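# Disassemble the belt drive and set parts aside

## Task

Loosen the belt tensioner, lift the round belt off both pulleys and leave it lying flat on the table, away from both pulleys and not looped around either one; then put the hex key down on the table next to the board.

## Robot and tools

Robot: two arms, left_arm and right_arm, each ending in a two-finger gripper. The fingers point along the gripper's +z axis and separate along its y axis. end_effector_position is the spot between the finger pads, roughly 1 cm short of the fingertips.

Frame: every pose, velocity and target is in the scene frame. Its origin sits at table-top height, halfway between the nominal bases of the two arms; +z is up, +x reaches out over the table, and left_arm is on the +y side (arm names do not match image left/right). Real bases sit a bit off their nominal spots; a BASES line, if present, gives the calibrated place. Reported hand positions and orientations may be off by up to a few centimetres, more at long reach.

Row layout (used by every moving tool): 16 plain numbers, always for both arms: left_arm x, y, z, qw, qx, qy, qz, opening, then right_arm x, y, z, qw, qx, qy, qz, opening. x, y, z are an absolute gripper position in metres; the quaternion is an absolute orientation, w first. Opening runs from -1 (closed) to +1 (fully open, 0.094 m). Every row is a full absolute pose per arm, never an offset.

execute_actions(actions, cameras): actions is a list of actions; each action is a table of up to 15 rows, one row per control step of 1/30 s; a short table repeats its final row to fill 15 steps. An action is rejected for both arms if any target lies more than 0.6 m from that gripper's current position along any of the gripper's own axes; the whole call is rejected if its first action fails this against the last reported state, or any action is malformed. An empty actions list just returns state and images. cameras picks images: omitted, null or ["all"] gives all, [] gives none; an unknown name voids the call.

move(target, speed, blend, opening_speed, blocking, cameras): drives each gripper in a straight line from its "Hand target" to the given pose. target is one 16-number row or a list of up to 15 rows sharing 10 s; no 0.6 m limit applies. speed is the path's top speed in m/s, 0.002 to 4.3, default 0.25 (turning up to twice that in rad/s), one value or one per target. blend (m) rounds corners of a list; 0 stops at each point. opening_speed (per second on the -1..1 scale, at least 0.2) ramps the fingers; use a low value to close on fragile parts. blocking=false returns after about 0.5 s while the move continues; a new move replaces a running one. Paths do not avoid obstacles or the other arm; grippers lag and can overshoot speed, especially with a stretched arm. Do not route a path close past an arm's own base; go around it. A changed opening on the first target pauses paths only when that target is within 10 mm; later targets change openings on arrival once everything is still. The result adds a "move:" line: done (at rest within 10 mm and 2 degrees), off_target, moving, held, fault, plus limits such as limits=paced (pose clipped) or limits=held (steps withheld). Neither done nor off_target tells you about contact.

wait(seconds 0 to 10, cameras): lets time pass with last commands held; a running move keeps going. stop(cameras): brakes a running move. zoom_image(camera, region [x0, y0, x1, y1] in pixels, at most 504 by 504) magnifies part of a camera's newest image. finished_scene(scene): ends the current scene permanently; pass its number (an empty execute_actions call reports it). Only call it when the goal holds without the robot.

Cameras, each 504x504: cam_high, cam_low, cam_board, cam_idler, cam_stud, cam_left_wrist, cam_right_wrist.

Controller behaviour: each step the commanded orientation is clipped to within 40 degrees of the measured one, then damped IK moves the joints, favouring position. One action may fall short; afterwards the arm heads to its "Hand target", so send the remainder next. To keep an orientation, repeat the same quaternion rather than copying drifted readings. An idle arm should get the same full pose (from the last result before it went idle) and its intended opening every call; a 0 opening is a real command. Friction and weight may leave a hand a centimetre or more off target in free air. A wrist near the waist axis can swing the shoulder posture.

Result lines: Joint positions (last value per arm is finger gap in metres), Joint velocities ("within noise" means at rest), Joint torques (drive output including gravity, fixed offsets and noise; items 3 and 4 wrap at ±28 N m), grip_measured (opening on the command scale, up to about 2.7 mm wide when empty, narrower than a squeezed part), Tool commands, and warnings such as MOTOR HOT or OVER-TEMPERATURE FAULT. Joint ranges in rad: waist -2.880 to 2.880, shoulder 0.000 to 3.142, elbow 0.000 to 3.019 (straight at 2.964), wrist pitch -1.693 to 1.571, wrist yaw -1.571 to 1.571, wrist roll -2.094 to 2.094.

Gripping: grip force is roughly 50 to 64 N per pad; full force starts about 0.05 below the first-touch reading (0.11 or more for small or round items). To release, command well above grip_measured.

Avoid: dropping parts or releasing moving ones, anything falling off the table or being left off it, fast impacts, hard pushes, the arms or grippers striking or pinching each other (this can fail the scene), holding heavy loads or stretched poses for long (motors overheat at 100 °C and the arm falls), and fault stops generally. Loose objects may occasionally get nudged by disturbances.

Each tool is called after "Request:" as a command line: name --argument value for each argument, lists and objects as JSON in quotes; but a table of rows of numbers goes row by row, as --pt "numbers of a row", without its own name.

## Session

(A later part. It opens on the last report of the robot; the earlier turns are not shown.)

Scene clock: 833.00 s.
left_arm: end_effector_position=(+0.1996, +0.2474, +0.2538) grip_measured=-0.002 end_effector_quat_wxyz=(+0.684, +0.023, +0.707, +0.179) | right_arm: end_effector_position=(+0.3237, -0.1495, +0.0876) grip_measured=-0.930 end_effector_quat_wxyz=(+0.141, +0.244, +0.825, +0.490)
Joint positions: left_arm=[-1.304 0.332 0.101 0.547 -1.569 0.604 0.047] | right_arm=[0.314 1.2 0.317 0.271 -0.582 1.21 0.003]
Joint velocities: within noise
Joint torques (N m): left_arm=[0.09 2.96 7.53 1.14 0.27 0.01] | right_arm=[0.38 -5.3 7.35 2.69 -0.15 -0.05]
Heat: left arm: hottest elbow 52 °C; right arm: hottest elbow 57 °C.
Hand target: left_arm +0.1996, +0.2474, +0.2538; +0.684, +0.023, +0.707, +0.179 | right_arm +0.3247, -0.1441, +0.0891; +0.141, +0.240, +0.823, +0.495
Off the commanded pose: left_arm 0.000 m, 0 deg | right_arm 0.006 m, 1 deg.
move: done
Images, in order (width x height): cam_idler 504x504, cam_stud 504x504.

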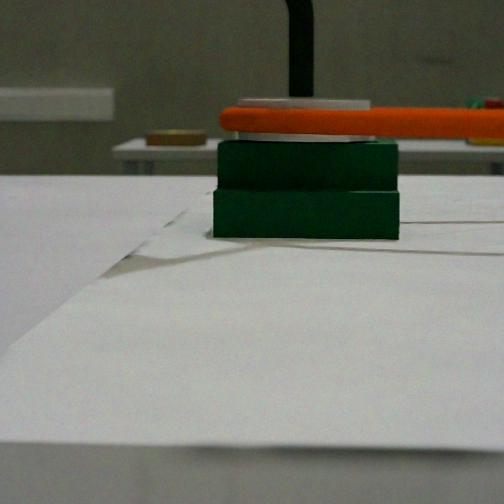

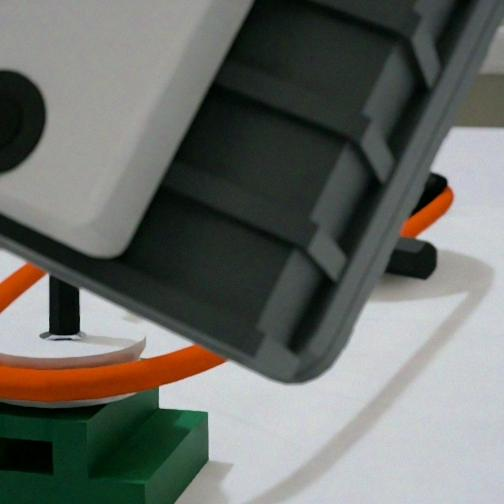

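Request:
move --pt "0.1996 0.2474 0.2538 0.684 0.023 0.707 0.179 0.0 0.3144 -0.1660 0.149 0.1408 0.2404 0.8237 0.4952 -1.0" --pt "0.1996 0.2474 0.2538 0.684 0.023 0.707 0.179 0.0 0.3244 -0.1432 0.089 0.1408 0.2404 0.8237 0.4952 -1.0" --pt "0.1996 0.2474 0.2538 0.684 0.023 0.707 0.179 0.0 0.3244 -0.1432 0.083 0.1408 0.2404 0.8237 0.4952 -1.0" --speed '[0.08, 0.08, 0.03]' --cameras '["cam_idler", "cam_stud"]'

Request:
zoom_image --camera "cam_stud" --region '[0, 180, 240, 420]'

Request:
zoom_image --camera "cam_idler" --region '[230, 0, 390, 160]'

Scene clock: 842.73 s.
left_arm: end_effector_position=(+0.1996, +0.2474, +0.2538) grip_measured=-0.002 end_effector_quat_wxyz=(+0.684, +0.023, +0.707, +0.179) | right_arm: end_effector_position=(+0.3258, -0.1472, +0.0853) grip_measured=-0.930 end_effector_quat_wxyz=(+0.142, +0.242, +0.824, +0.493)
Joint positions: left_arm=[-1.304 0.332 0.101 0.547 -1.569 0.604 0.047] | right_arm=[0.319 1.224 0.317 0.304 -0.581 1.214 0.003]
Joint velocities: within noise
Joint torques (N m): left_arm=[0.15 2.96 7.5 1.16 0.27 0] | right_arm=[0.32 -5.36 6.63 2.62 -0.07 -0.09]
Heat: left arm: hottest elbow 53 °C; right arm: hottest elbow 56 °C.
Hand target: left_arm +0.1996, +0.2474, +0.2538; +0.684, +0.023, +0.707, +0.179 | right_arm +0.3242, -0.1433, +0.0831; +0.140, +0.240, +0.823, +0.495
Off the commanded pose: left_arm 0.000 m, 0 deg | right_arm 0.005 m, 0 deg.
move: done
Images, in order (width x height): cam_idler 504x504, cam_stud 504x504.

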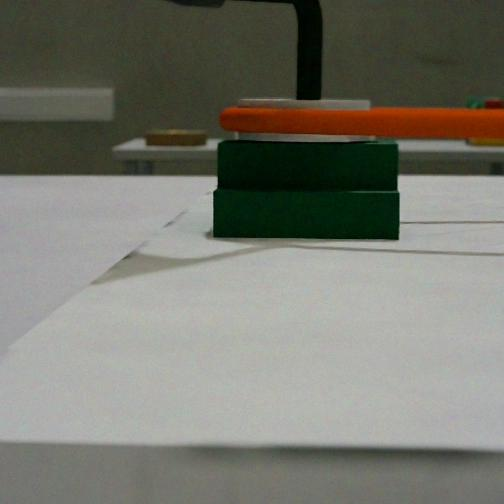

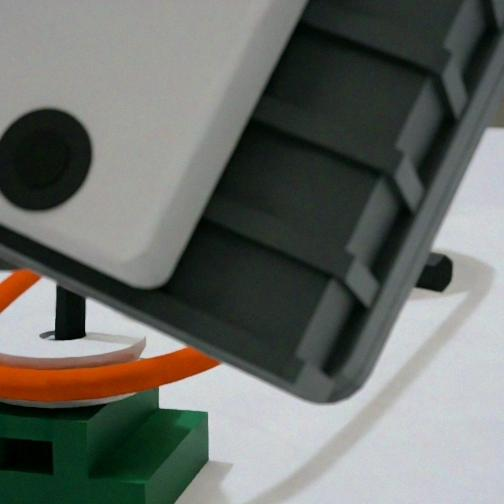

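Scaled by 2.100.

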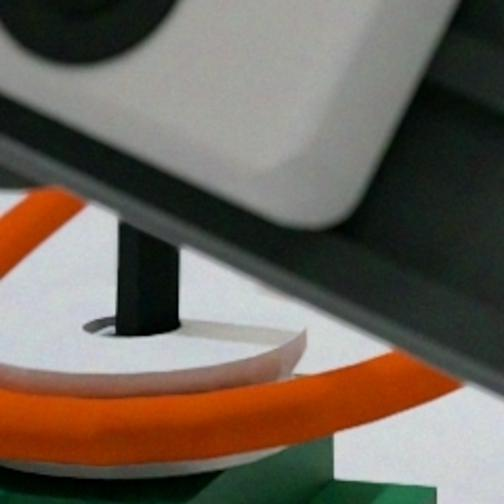

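Scaled by 3.150.

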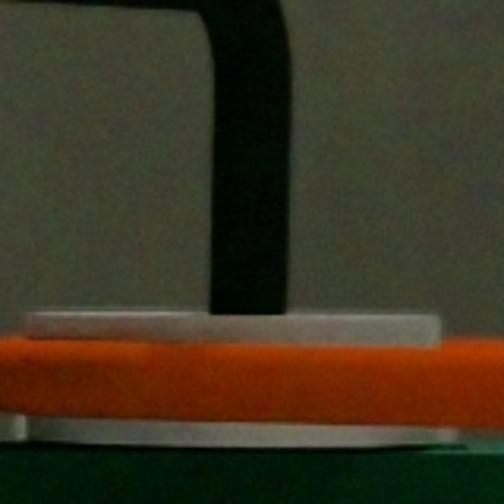

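Request:
move --pt "0.1996 0.2474 0.2538 0.684 0.023 0.707 0.179 0.0 0.3134 -0.1670 0.149 0.1408 0.2404 0.8237 0.4952 -1.0" --pt "0.1996 0.2474 0.2538 0.684 0.023 0.707 0.179 0.0 0.3234 -0.1442 0.089 0.1408 0.2404 0.8237 0.4952 -1.0" --pt "0.1996 0.2474 0.2538 0.684 0.023 0.707 0.179 0.0 0.3233 -0.1443 0.082 0.1408 0.2404 0.8237 0.4952 -1.0" --speed '[0.08, 0.08, 0.03]' --cameras '["cam_idler", "cam_stud"]'

Request:
zoom_image --camera "cam_stud" --region '[0, 180, 240, 420]'

Request:
zoom_image --camera "cam_idler" --region '[230, 0, 390, 160]'

Scene clock: 853.03 s.
left_arm: end_effector_position=(+0.1996, +0.2474, +0.2538) grip_measured=-0.002 end_effector_quat_wxyz=(+0.684, +0.023, +0.707, +0.179) | right_arm: end_effector_position=(+0.3264, -0.1480, +0.0856) grip_measured=-0.930 end_effector_quat_wxyz=(+0.144, +0.242, +0.823, +0.493)
Joint positions: left_arm=[-1.304 0.332 0.101 0.547 -1.569 0.604 0.047] | right_arm=[0.316 1.224 0.317 0.305 -0.582 1.211 0.003]
Joint velocities: within noise
Joint torques (N m): left_arm=[0.15 3.02 7.51 1.14 0.27 0] | right_arm=[0.38 -5.25 6.26 2.62 -0.11 -0.08]
Heat: left arm: hottest elbow 53 °C; right arm: hottest elbow 54 °C.
Hand target: left_arm +0.1996, +0.2474, +0.2538; +0.684, +0.023, +0.707, +0.179 | right_arm +0.3232, -0.1445, +0.0821; +0.141, +0.240, +0.823, +0.495
Off the commanded pose: left_arm 0.000 m, 0 deg | right_arm 0.006 m, 0 deg.
move: done
Images, in order (width x height): cam_idler 504x504, cam_stud 504x504.

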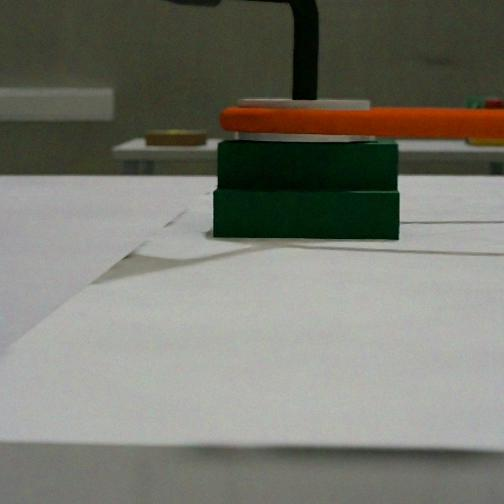

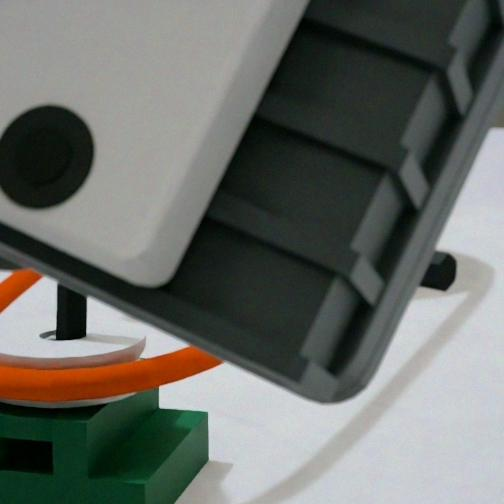

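Scaled by 2.100.

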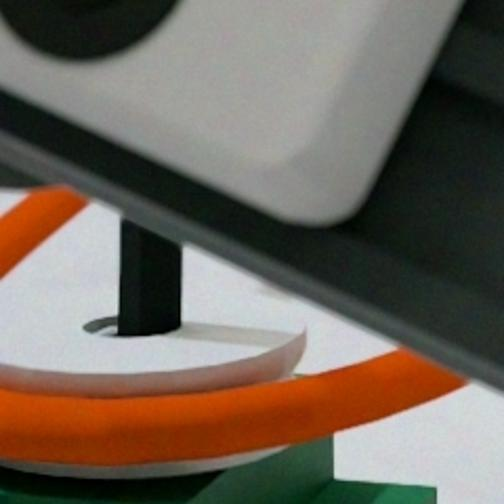

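Scaled by 3.150.

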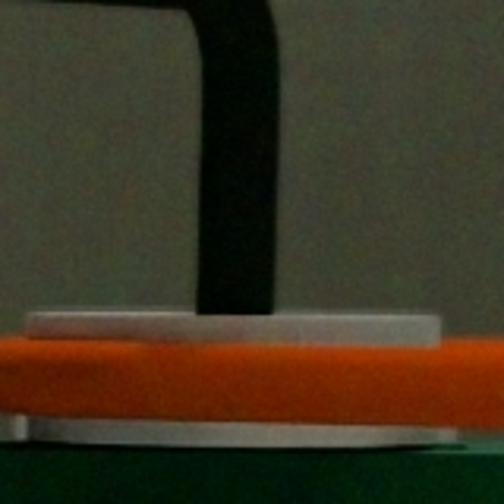

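Request:
move --pt "0.1996 0.2474 0.2538 0.684 0.023 0.707 0.179 0.0 0.3150 -0.1480 0.086 0.1408 0.2404 0.8237 0.4952 -1.0" --speed '[0.04]' --cameras '["cam_idler", "cam_stud"]'

Request:
zoom_image --camera "cam_stud" --region '[0, 180, 240, 420]'

Request:
zoom_image --camera "cam_idler" --region '[230, 0, 390, 160]'

Scene clock: 863.80 s.
left_arm: end_effector_position=(+0.1996, +0.2474, +0.2538) grip_measured=-0.002 end_effector_quat_wxyz=(+0.684, +0.023, +0.707, +0.179) | right_arm: end_effector_position=(+0.3211, -0.1498, +0.0875) grip_measured=-0.930 end_effector_quat_wxyz=(+0.147, +0.241, +0.822, +0.495)
Joint positions: left_arm=[-1.304 0.332 0.101 0.547 -1.569 0.604 0.047] | right_arm=[0.316 1.199 0.301 0.306 -0.582 1.213 0.003]
Joint velocities: within noise
Joint torques (N m): left_arm=[0.21 2.9 7.49 1.13 0.28 0.01] | right_arm=[0.21 -7.06 6.23 1.52 -0.19 -0.1]
Heat: left arm: hottest elbow 53 °C; right arm: hottest elbow 53 °C.
Hand target: left_arm +0.1996, +0.2474, +0.2538; +0.684, +0.023, +0.707, +0.179 | right_arm +0.3152, -0.1481, +0.0860; +0.141, +0.240, +0.823, +0.495
Off the commanded pose: left_arm 0.000 m, 0 deg | right_arm 0.007 m, 1 deg.
move: done
Images, in order (width x height): cam_idler 504x504, cam_stud 504x504.

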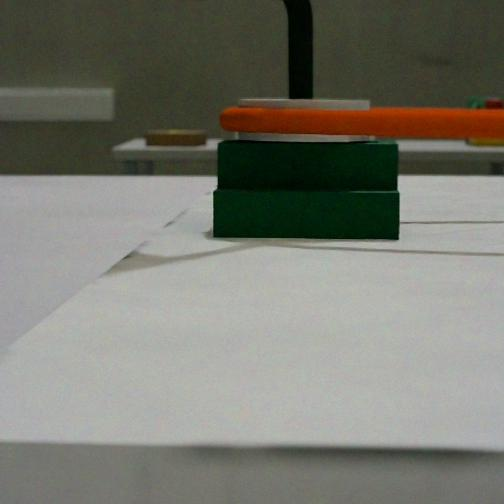

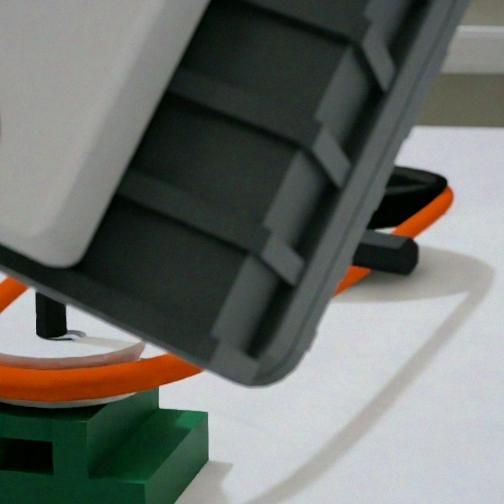

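Scaled by 2.100.

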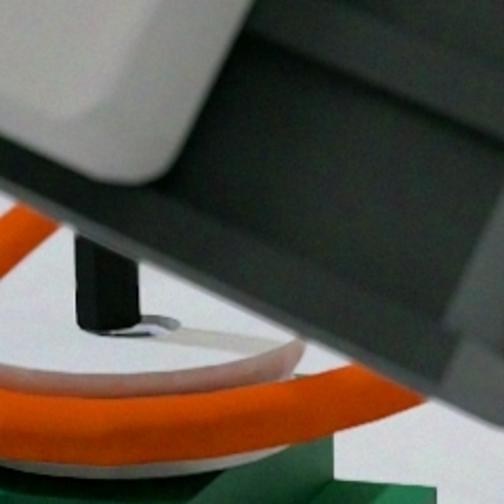

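Scaled by 3.150.

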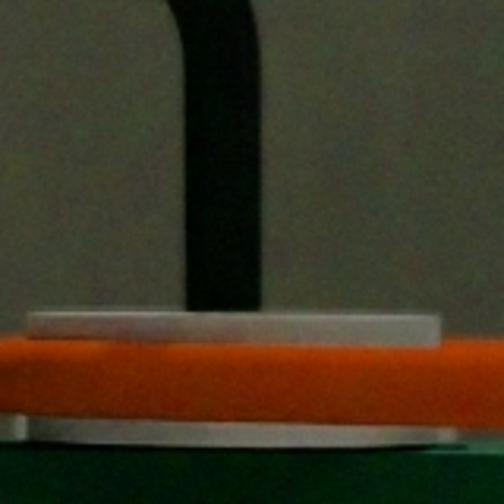

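Request:
move --pt "0.1996 0.2474 0.2538 0.684 0.023 0.707 0.179 0.0 0.3235 -0.1443 0.083 0.1408 0.2404 0.8237 0.4952 -1.0" --speed '[0.04]' --cameras '["cam_idler", "cam_stud"]'

Request:
zoom_image --camera "cam_stud" --region '[0, 180, 240, 420]'

Request:
zoom_image --camera "cam_idler" --region '[230, 0, 390, 160]'

Scene clock: 872.80 s.
left_arm: end_effector_position=(+0.1996, +0.2474, +0.2538) grip_measured=-0.002 end_effector_quat_wxyz=(+0.684, +0.023, +0.707, +0.179) | right_arm: end_effector_position=(+0.3216, -0.1496, +0.0845) grip_measured=-0.930 end_effector_quat_wxyz=(+0.144, +0.244, +0.822, +0.495)
Joint positions: left_arm=[-1.304 0.332 0.101 0.547 -1.569 0.604 0.047] | right_arm=[0.316 1.213 0.301 0.315 -0.582 1.219 0.003]
Joint velocities: within noise
Joint torques (N m): left_arm=[0.15 2.9 7.53 1.16 0.27 0.01] | right_arm=[0.26 -4.25 7.65 2.22 -0.11 -0.14]
Heat: left arm: hottest elbow 53 °C; right arm: hottest elbow 52 °C.
Hand target: left_arm +0.1996, +0.2474, +0.2538; +0.684, +0.023, +0.707, +0.179 | right_arm +0.3234, -0.1445, +0.0831; +0.141, +0.240, +0.823, +0.495
Off the commanded pose: left_arm 0.000 m, 0 deg | right_arm 0.006 m, 1 deg.
move: done
Images, in order (width x height): cam_idler 504x504, cam_stud 504x504.

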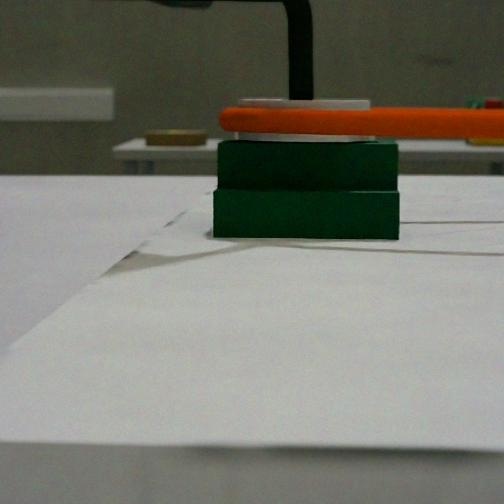

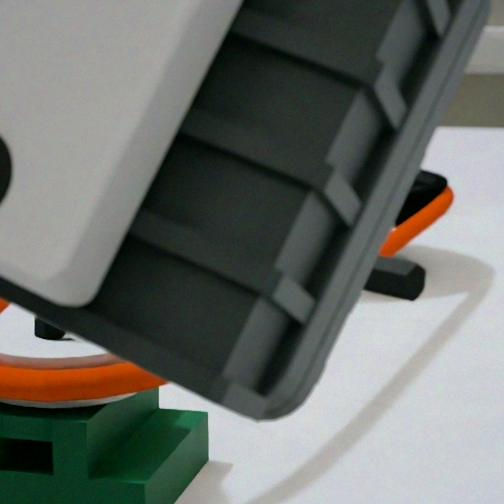

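Scaled by 2.100.

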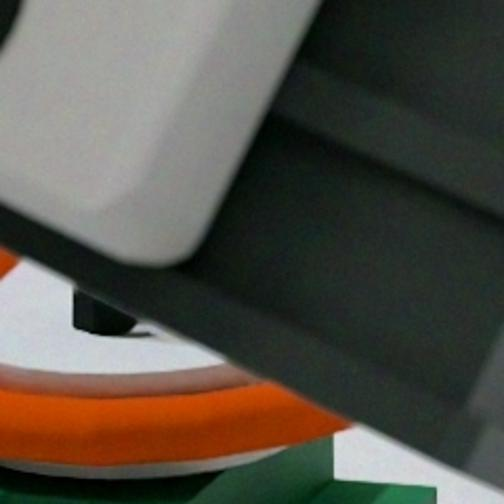

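Scaled by 3.150.

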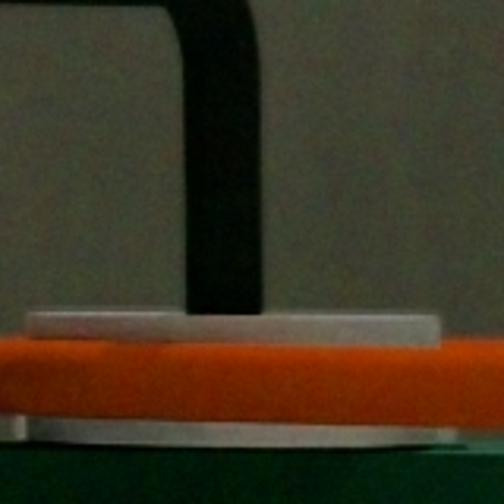

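Request:
move --pt "0.1996 0.2474 0.2538 0.684 0.023 0.707 0.179 0.0 0.310 -0.156 0.113 0.1408 0.2404 0.8237 0.4952 -1.0" --pt "0.1996 0.2474 0.2538 0.684 0.023 0.707 0.179 0.0 0.3400 -0.1372 0.109 0.1408 0.2404 0.8237 0.4952 -1.0" --speed '[0.08, 0.06]' --cameras '["cam_idler", "cam_stud"]'

Request:
zoom_image --camera "cam_stud" --region '[0, 180, 240, 420]'

Request:
zoom_image --camera "cam_idler" --region '[230, 0, 390, 160]'

Scene clock: 888.93 s.
left_arm: end_effector_position=(+0.1996, +0.2474, +0.2538) grip_measured=-0.002 end_effector_quat_wxyz=(+0.684, +0.023, +0.707, +0.179) | right_arm: end_effector_position=(+0.3208, -0.1495, +0.0895) grip_measured=-0.930 end_effector_quat_wxyz=(+0.124, +0.255, +0.830, +0.480)
Joint positions: left_arm=[-1.304 0.332 0.101 0.547 -1.569 0.604 0.047] | right_arm=[0.318 1.172 0.335 0.183 -0.579 1.218 0.003]
Joint velocities: within noise
Joint torques (N m): left_arm=[0.15 2.96 7.49 1.14 0.27 0.01] | right_arm=[0.21 -5.25 11.1 2.59 -0.16 -0.11]
Heat: left arm: hottest elbow 53 °C; right arm: hottest elbow 51 °C.
Hand target: left_arm +0.1996, +0.2474, +0.2538; +0.684, +0.023, +0.707, +0.179 | right_arm +0.3384, -0.1382, +0.1098; +0.141, +0.240, +0.823, +0.495
Off the commanded pose: left_arm 0.000 m, 0 deg | right_arm 0.030 m, 3 deg.
move: off_target (right_arm)
Images, in order (width x height): cam_idler 504x504, cam_stud 504x504.

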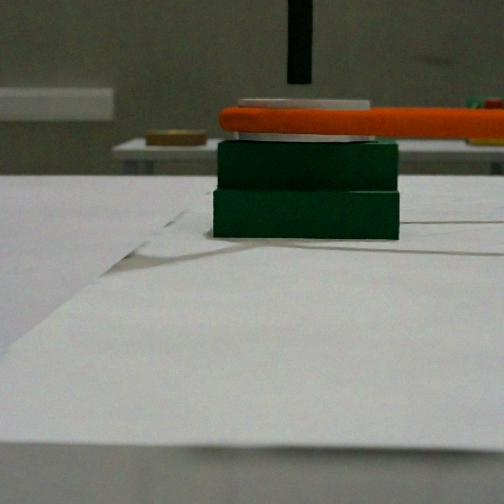

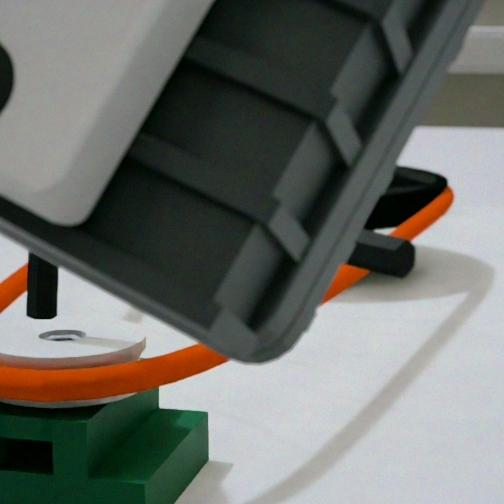

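Scaled by 2.100.

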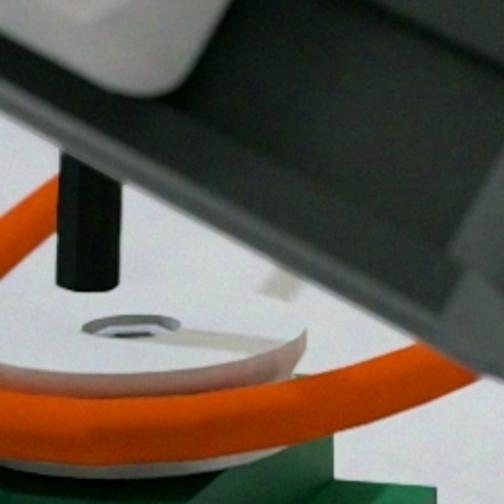

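Scaled by 3.150.

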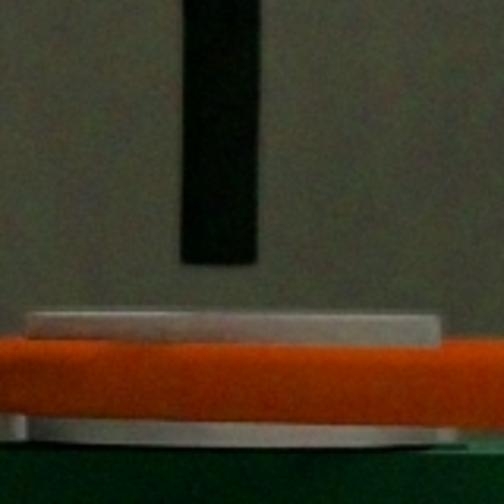

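Request:
move --pt "0.1996 0.2474 0.2538 0.684 0.023 0.707 0.179 0.0 0.3190 -0.1490 0.096 0.1408 0.2404 0.8237 0.4952 -1.0" --pt "0.1996 0.2474 0.2538 0.684 0.023 0.707 0.179 0.0 0.3240 -0.1447 0.089 0.1408 0.2404 0.8237 0.4952 -1.0" --speed '[0.03, 0.03]' --cameras '["cam_idler", "cam_stud"]'

Request:
zoom_image --camera "cam_stud" --region '[0, 180, 240, 420]'

Request:
zoom_image --camera "cam_idler" --region '[230, 0, 390, 160]'

Scene clock: 925.63 s.
left_arm: end_effector_position=(+0.1996, +0.2474, +0.2538) grip_measured=-0.002 end_effector_quat_wxyz=(+0.684, +0.023, +0.707, +0.179) | right_arm: end_effector_position=(+0.3246, -0.1475, +0.0902) grip_measured=-0.930 end_effector_quat_wxyz=(+0.139, +0.245, +0.824, +0.492)
Joint positions: left_arm=[-1.304 0.332 0.101 0.547 -1.569 0.604 0.047] | right_arm=[0.318 1.198 0.322 0.269 -0.583 1.218 0.003]
Joint velocities: within noise
Joint torques (N m): left_arm=[0.09 2.9 7.5 1.13 0.28 0.01] | right_arm=[-0.03 -5.42 6.84 2.66 -0.14 -0.16]
Heat: left arm: hottest elbow 53 °C; right arm: hottest elbow 55 °C.
Hand target: left_arm +0.1996, +0.2474, +0.2538; +0.684, +0.023, +0.707, +0.179 | right_arm +0.3240, -0.1448, +0.0891; +0.141, +0.240, +0.823, +0.495
Off the commanded pose: left_arm 0.000 m, 0 deg | right_arm 0.003 m, 1 deg.
move: done
Images, in order (width x height): cam_idler 504x504, cam_stud 504x504.

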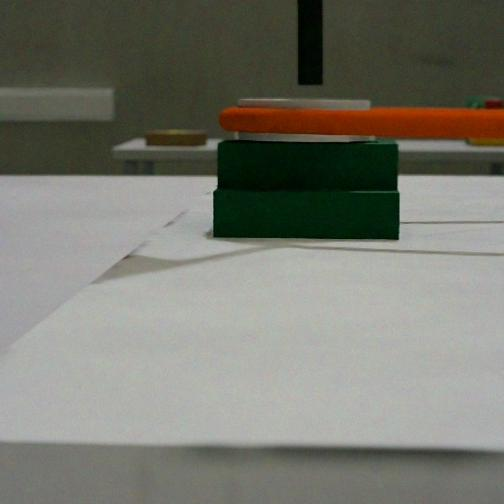

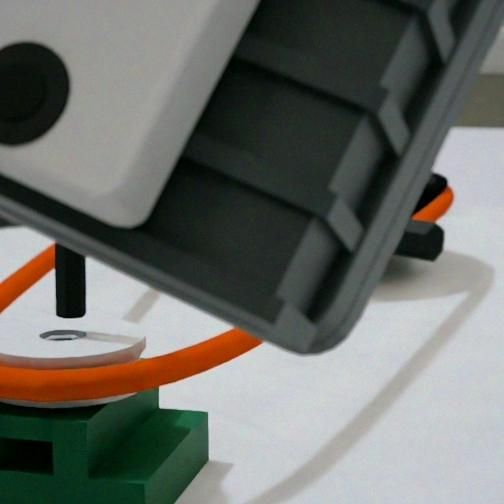

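Scaled by 2.100.

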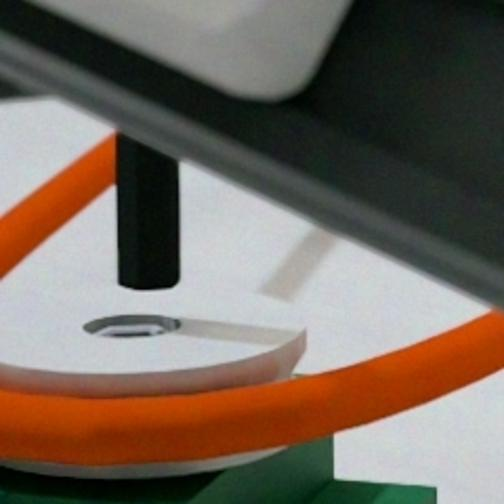

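Scaled by 3.150.

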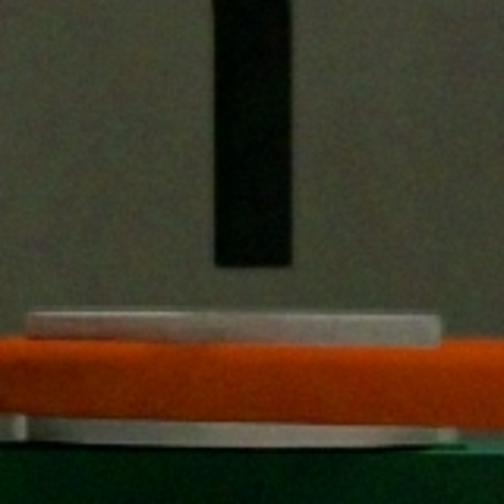

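Request:
move --pt "0.1996 0.2474 0.2538 0.684 0.023 0.707 0.179 0.0 0.3228 -0.1535 0.090 0.1408 0.2404 0.8237 0.4952 -1.0" --speed '[0.03]' --cameras '["cam_idler", "cam_stud"]'

Request:
zoom_image --camera "cam_stud" --region '[0, 180, 240, 420]'

Request:
zoom_image --camera "cam_idler" --region '[230, 0, 390, 160]'

Scene clock: 939.03 s.
left_arm: end_effector_position=(+0.1996, +0.2474, +0.2538) grip_measured=-0.002 end_effector_quat_wxyz=(+0.684, +0.023, +0.707, +0.179) | right_arm: end_effector_position=(+0.3240, -0.1480, +0.0916) grip_measured=-0.930 end_effector_quat_wxyz=(+0.137, +0.239, +0.823, +0.497)
Joint positions: left_arm=[-1.304 0.332 0.101 0.547 -1.569 0.604 0.047] | right_arm=[0.309 1.198 0.322 0.27 -0.605 1.209 0.003]
Joint velocities: within noise
Joint torques (N m): left_arm=[0.15 2.96 7.51 1.16 0.27 0] | right_arm=[-1.73 -7.06 6.3 1.72 -0.3 -0.26]
Heat: left arm: hottest elbow 53 °C; right arm: hottest elbow 55 °C.
Hand target: left_arm +0.1996, +0.2474, +0.2538; +0.684, +0.023, +0.707, +0.179 | right_arm +0.3228, -0.1533, +0.0900; +0.141, +0.240, +0.823, +0.495
Off the commanded pose: left_arm 0.000 m, 0 deg | right_arm 0.006 m, 1 deg.
move: done
Images, in order (width x height): cam_idler 504x504, cam_stud 504x504.

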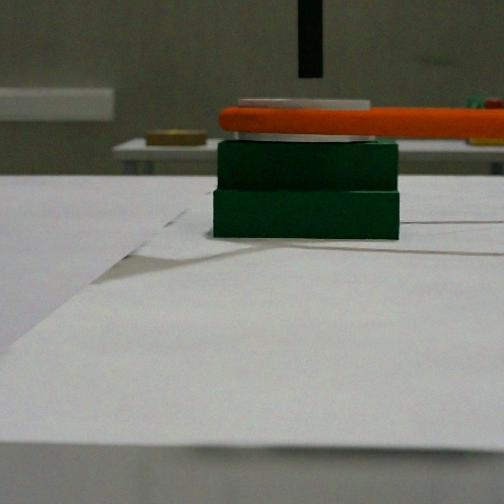

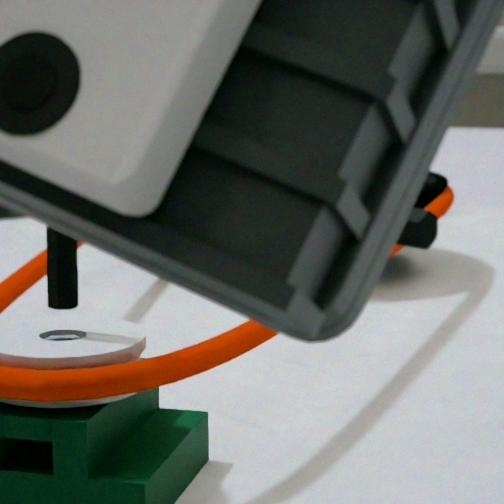

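Scaled by 2.100.

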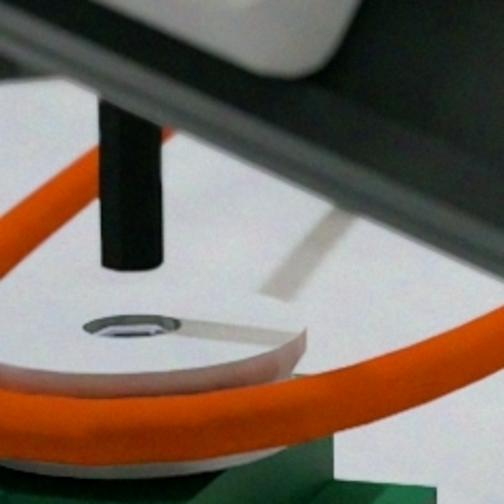

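Scaled by 3.150.

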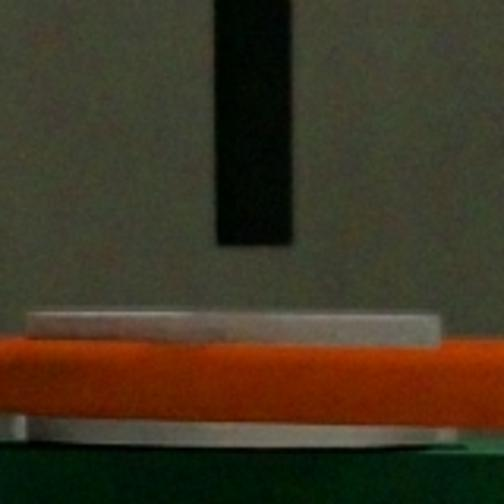

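Request:
move --pt "0.1996 0.2474 0.2538 0.684 0.023 0.707 0.179 0.0 0.3247 -0.1555 0.0800 0.1408 0.2404 0.8237 0.4952 -1.0" --speed '[0.03]' --cameras '["cam_idler", "cam_stud"]'

Request:
zoom_image --camera "cam_stud" --region '[0, 180, 240, 420]'

Request:
zoom_image --camera "cam_idler" --region '[230, 0, 390, 160]'

Scene clock: 945.47 s.
left_arm: end_effector_position=(+0.1996, +0.2474, +0.2538) grip_measured=-0.002 end_effector_quat_wxyz=(+0.684, +0.023, +0.707, +0.179) | right_arm: end_effector_position=(+0.3238, -0.1505, +0.0852) grip_measured=-0.930 end_effector_quat_wxyz=(+0.136, +0.239, +0.823, +0.497)
Joint positions: left_arm=[-1.304 0.332 0.101 0.547 -1.569 0.604 0.047] | right_arm=[0.299 1.222 0.314 0.297 -0.615 1.202 0.003]
Joint velocities: within noise
Joint torques (N m): left_arm=[0.15 2.9 7.53 1.16 0.28 0.01] | right_arm=[-1.85 -5.48 6.12 2.54 -0.22 -0.28]
Heat: left arm: hottest elbow 53 °C; right arm: hottest elbow 55 °C.
Hand target: left_arm +0.1996, +0.2474, +0.2538; +0.684, +0.023, +0.707, +0.179 | right_arm +0.3245, -0.1555, +0.0801; +0.141, +0.240, +0.823, +0.495
Off the commanded pose: left_arm 0.000 m, 0 deg | right_arm 0.007 m, 1 deg.
move: done
Images, in order (width x height): cam_idler 504x504, cam_stud 504x504.

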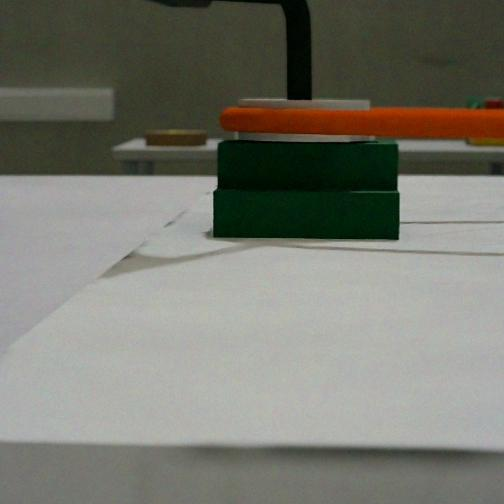

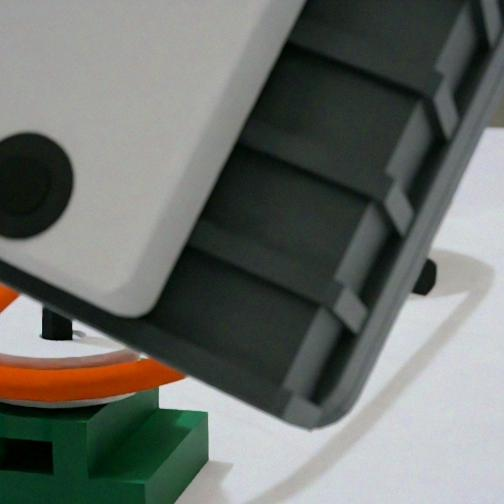

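Scaled by 2.100.

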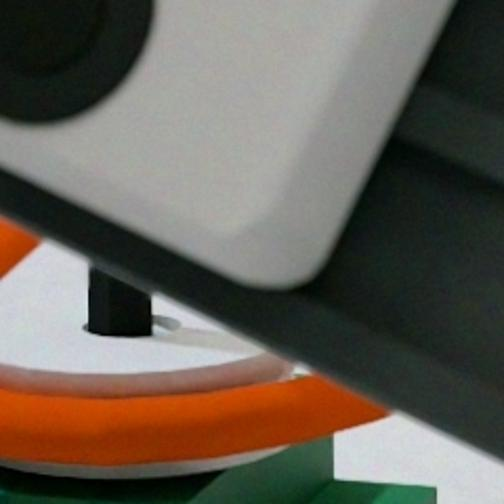

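Scaled by 3.150.

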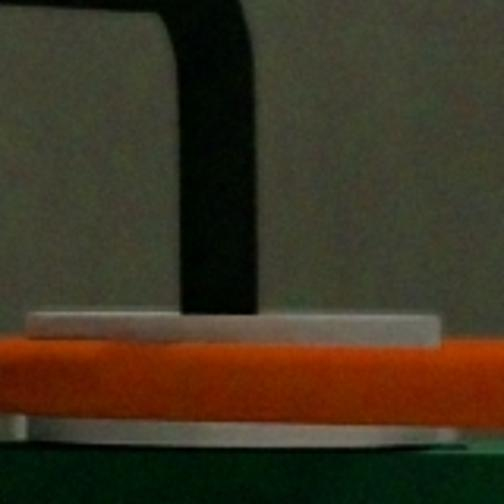

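Request:
move --pt "0.1996 0.2474 0.2538 0.684 0.023 0.707 0.179 0.0 0.3235 -0.1470 0.0800 0.1461 0.2372 0.8216 0.4988 -1.0" --speed '[0.02]' --cameras '["cam_idler", "cam_stud"]'

Request:
zoom_image --camera "cam_stud" --region '[0, 180, 240, 420]'

Request:
zoom_image --camera "cam_idler" --region '[230, 0, 390, 160]'

Scene clock: 955.43 s.
left_arm: end_effector_position=(+0.1996, +0.2474, +0.2538) grip_measured=-0.002 end_effector_quat_wxyz=(+0.684, +0.023, +0.707, +0.179) | right_arm: end_effector_position=(+0.3265, -0.1495, +0.0851) grip_measured=-0.930 end_effector_quat_wxyz=(+0.149, +0.237, +0.820, +0.499)
Joint positions: left_arm=[-1.304 0.332 0.101 0.547 -1.569 0.604 0.047] | right_arm=[0.307 1.234 0.307 0.342 -0.595 1.207 0.003]
Joint velocities: within noise
Joint torques (N m): left_arm=[0.15 2.9 7.5 1.14 0.27 0.01] | right_arm=[0.21 -5.19 6.09 2.66 0.04 -0.11]
Heat: left arm: hottest elbow 53 °C; right arm: hottest elbow 54 °C.
Hand target: left_arm +0.1996, +0.2474, +0.2538; +0.684, +0.023, +0.707, +0.179 | right_arm +0.3234, -0.1471, +0.0802; +0.146, +0.237, +0.821, +0.498
Off the commanded pose: left_arm 0.000 m, 0 deg | right_arm 0.006 m, 0 deg.
move: done
Images, in order (width x height): cam_idler 504x504, cam_stud 504x504.

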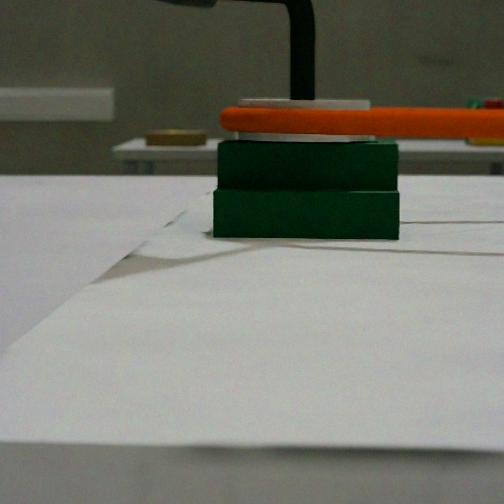

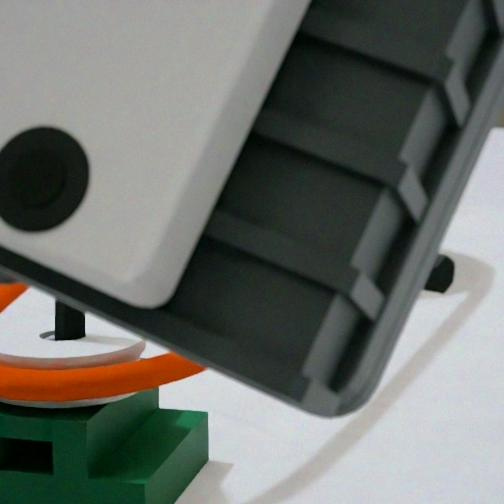

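Scaled by 2.100.

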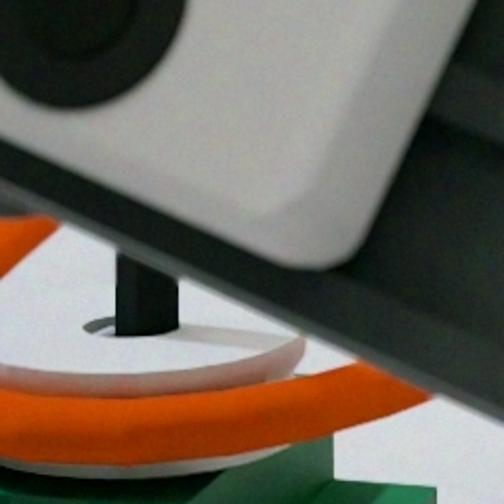

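Scaled by 3.150.

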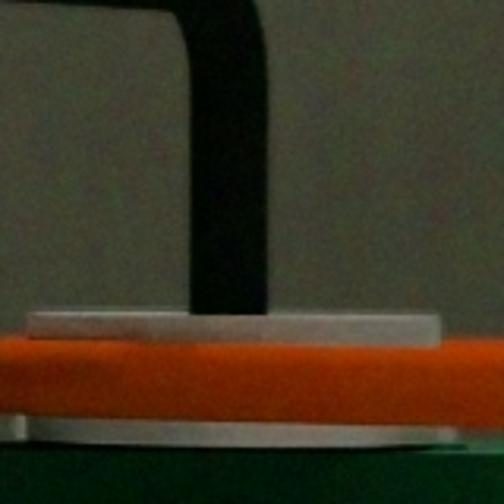

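Request:
move --pt "0.1996 0.2474 0.2538 0.684 0.023 0.707 0.179 0.0 0.3218 -0.1459 0.0805 0.1461 0.2372 0.8216 0.4988 -1.0" --speed '[0.02]' --cameras '["cam_idler", "cam_stud"]'

Request:
zoom_image --camera "cam_stud" --region '[0, 180, 240, 420]'

Request:
zoom_image --camera "cam_idler" --region '[230, 0, 390, 160]'

Scene clock: 961.77 s.
left_arm: end_effector_position=(+0.1996, +0.2474, +0.2538) grip_measured=-0.002 end_effector_quat_wxyz=(+0.684, +0.023, +0.707, +0.179) | right_arm: end_effector_position=(+0.3263, -0.1487, +0.0848) grip_measured=-0.930 end_effector_quat_wxyz=(+0.149, +0.238, +0.820, +0.498)
Joint positions: left_arm=[-1.304 0.332 0.101 0.547 -1.569 0.604 0.047] | right_arm=[0.312 1.235 0.307 0.343 -0.589 1.211 0.003]
Joint velocities: within noise
Joint torques (N m): left_arm=[0.15 2.9 7.5 1.16 0.27 0.01] | right_arm=[-0.09 -5.77 5.87 2.66 0.04 -0.11]
Heat: left arm: hottest elbow 53 °C; right arm: hottest elbow 53 °C.
Hand target: left_arm +0.1996, +0.2474, +0.2538; +0.684, +0.023, +0.707, +0.179 | right_arm +0.3218, -0.1461, +0.0805; +0.146, +0.237, +0.821, +0.498
Off the commanded pose: left_arm 0.000 m, 0 deg | right_arm 0.007 m, 0 deg.
move: done
Images, in order (width x height): cam_idler 504x504, cam_stud 504x504.

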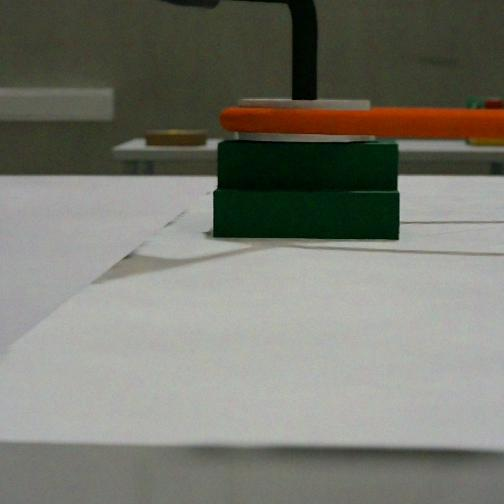

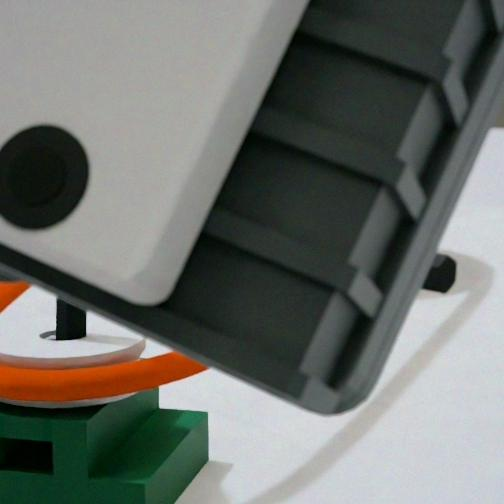

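Scaled by 2.100.

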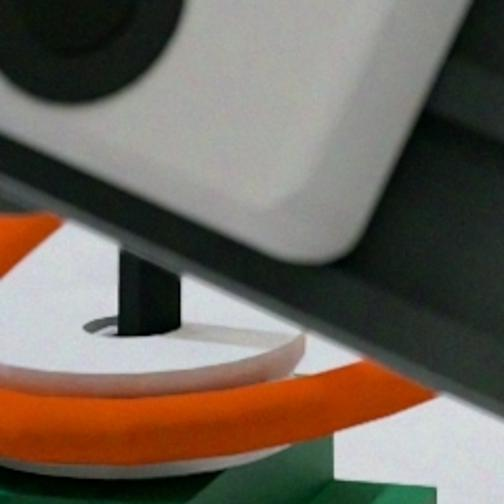

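Scaled by 3.150.

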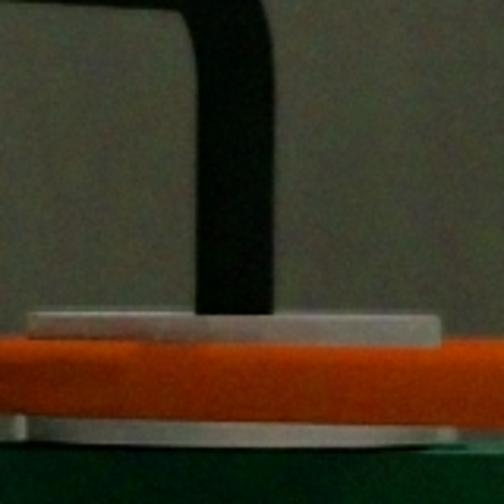

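Request:
move --pt "0.1996 0.2474 0.2538 0.684 0.023 0.707 0.179 0.0 0.3180 -0.1448 0.0815 0.1461 0.2372 0.8216 0.4988 -1.0" --speed '[0.02]' --cameras '["cam_idler", "cam_stud"]'

Request:
zoom_image --camera "cam_stud" --region '[0, 180, 240, 420]'

Request:
zoom_image --camera "cam_idler" --region '[230, 0, 390, 160]'

Scene clock: 966.23 s.
left_arm: end_effector_position=(+0.1996, +0.2474, +0.2538) grip_measured=-0.002 end_effector_quat_wxyz=(+0.684, +0.023, +0.707, +0.179) | right_arm: end_effector_position=(+0.3251, -0.1478, +0.0846) grip_measured=-0.930 end_effector_quat_wxyz=(+0.149, +0.240, +0.820, +0.498)
Joint positions: left_arm=[-1.304 0.332 0.101 0.547 -1.569 0.604 0.047] | right_arm=[0.318 1.231 0.303 0.346 -0.58 1.219 0.003]
Joint velocities: within noise
Joint torques (N m): left_arm=[0.09 3.02 7.51 1.16 0.27 0.01] | right_arm=[0.26 -6.53 5.56 2.35 -0.03 -0.11]
Heat: left arm: hottest elbow 53 °C; right arm: hottest elbow 52 °C.
Hand target: left_arm +0.1996, +0.2474, +0.2538; +0.684, +0.023, +0.707, +0.179 | right_arm +0.3180, -0.1449, +0.0815; +0.146, +0.237, +0.821, +0.498
Off the commanded pose: left_arm 0.000 m, 0 deg | right_arm 0.008 m, 1 deg.
move: done
Images, in order (width x height): cam_idler 504x504, cam_stud 504x504.

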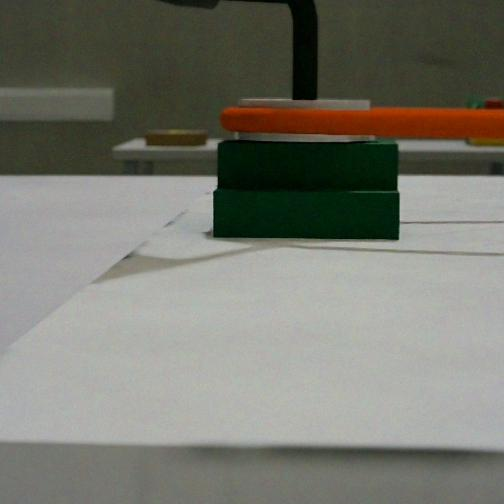

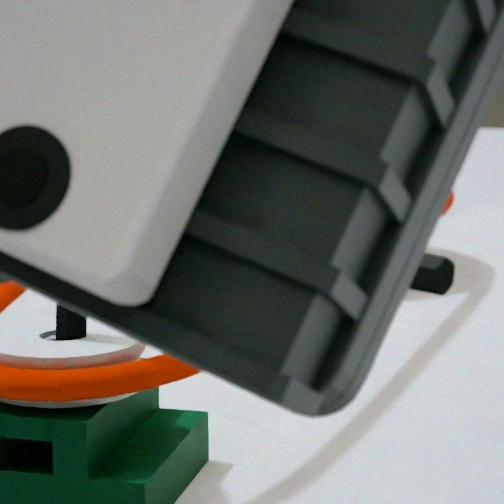

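Scaled by 2.100.

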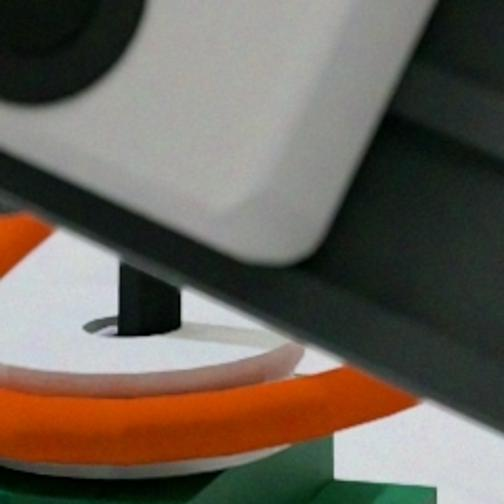

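Scaled by 3.150.

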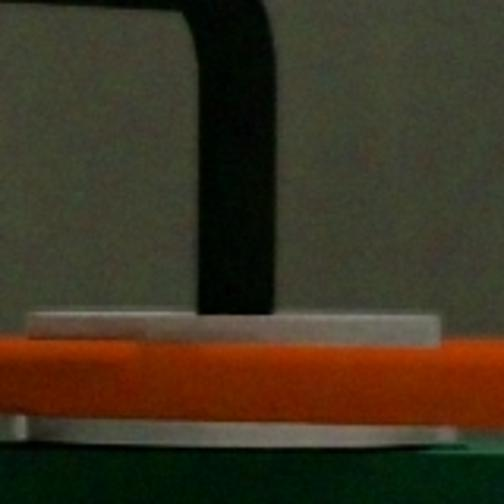

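Request:
move --pt "0.1996 0.2474 0.2538 0.684 0.023 0.707 0.179 0.0 0.3150 -0.1455 0.0835 0.1461 0.2372 0.8216 0.4988 -1.0" --speed '[0.02]' --cameras '["cam_idler", "cam_stud"]'

Request:
zoom_image --camera "cam_stud" --region '[0, 180, 240, 420]'

Request:
zoom_image --camera "cam_idler" --region '[230, 0, 390, 160]'

Scene clock: 970.43 s.
left_arm: end_effector_position=(+0.1996, +0.2474, +0.2538) grip_measured=-0.002 end_effector_quat_wxyz=(+0.684, +0.023, +0.707, +0.179) | right_arm: end_effector_position=(+0.3220, -0.1482, +0.0857) grip_measured=-0.930 end_effector_quat_wxyz=(+0.151, +0.239, +0.819, +0.499)
Joint positions: left_arm=[-1.304 0.332 0.101 0.547 -1.569 0.604 0.047] | right_arm=[0.322 1.217 0.294 0.347 -0.576 1.219 0.003]
Joint velocities: within noise
Joint torques (N m): left_arm=[0.15 2.84 7.51 1.16 0.28 0.01] | right_arm=[0.44 -6.89 5.83 1.84 -0.12 -0.11]
Heat: left arm: hottest elbow 53 °C; right arm: hottest elbow 52 °C.
Hand target: left_arm +0.1996, +0.2474, +0.2538; +0.684, +0.023, +0.707, +0.179 | right_arm +0.3150, -0.1456, +0.0834; +0.146, +0.237, +0.821, +0.498
Off the commanded pose: left_arm 0.000 m, 0 deg | right_arm 0.008 m, 1 deg.
move: done
Images, in order (width x height): cam_idler 504x504, cam_stud 504x504.

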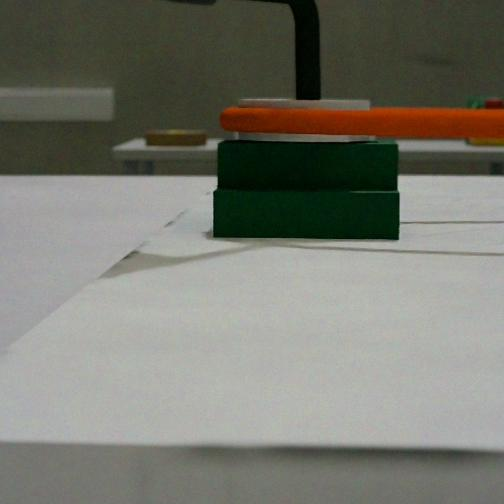

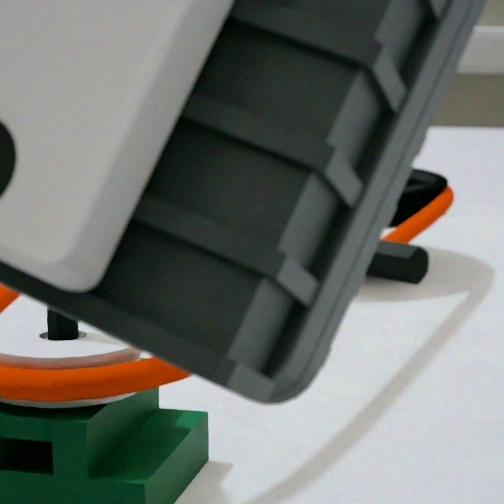

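Scaled by 2.100.

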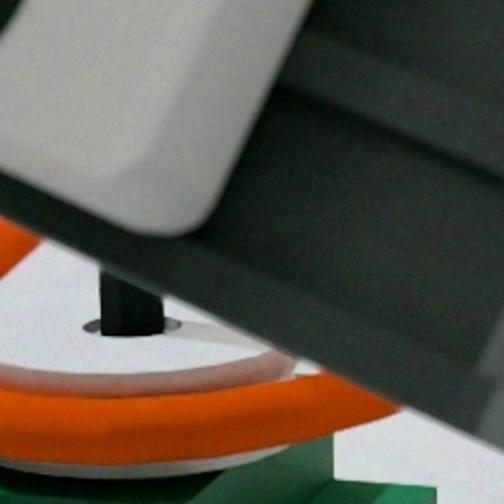

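Scaled by 3.150.

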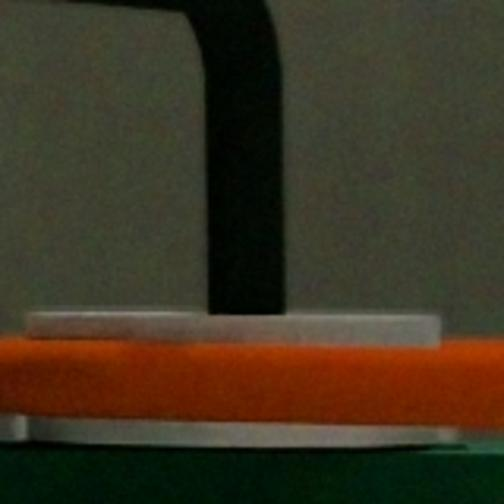

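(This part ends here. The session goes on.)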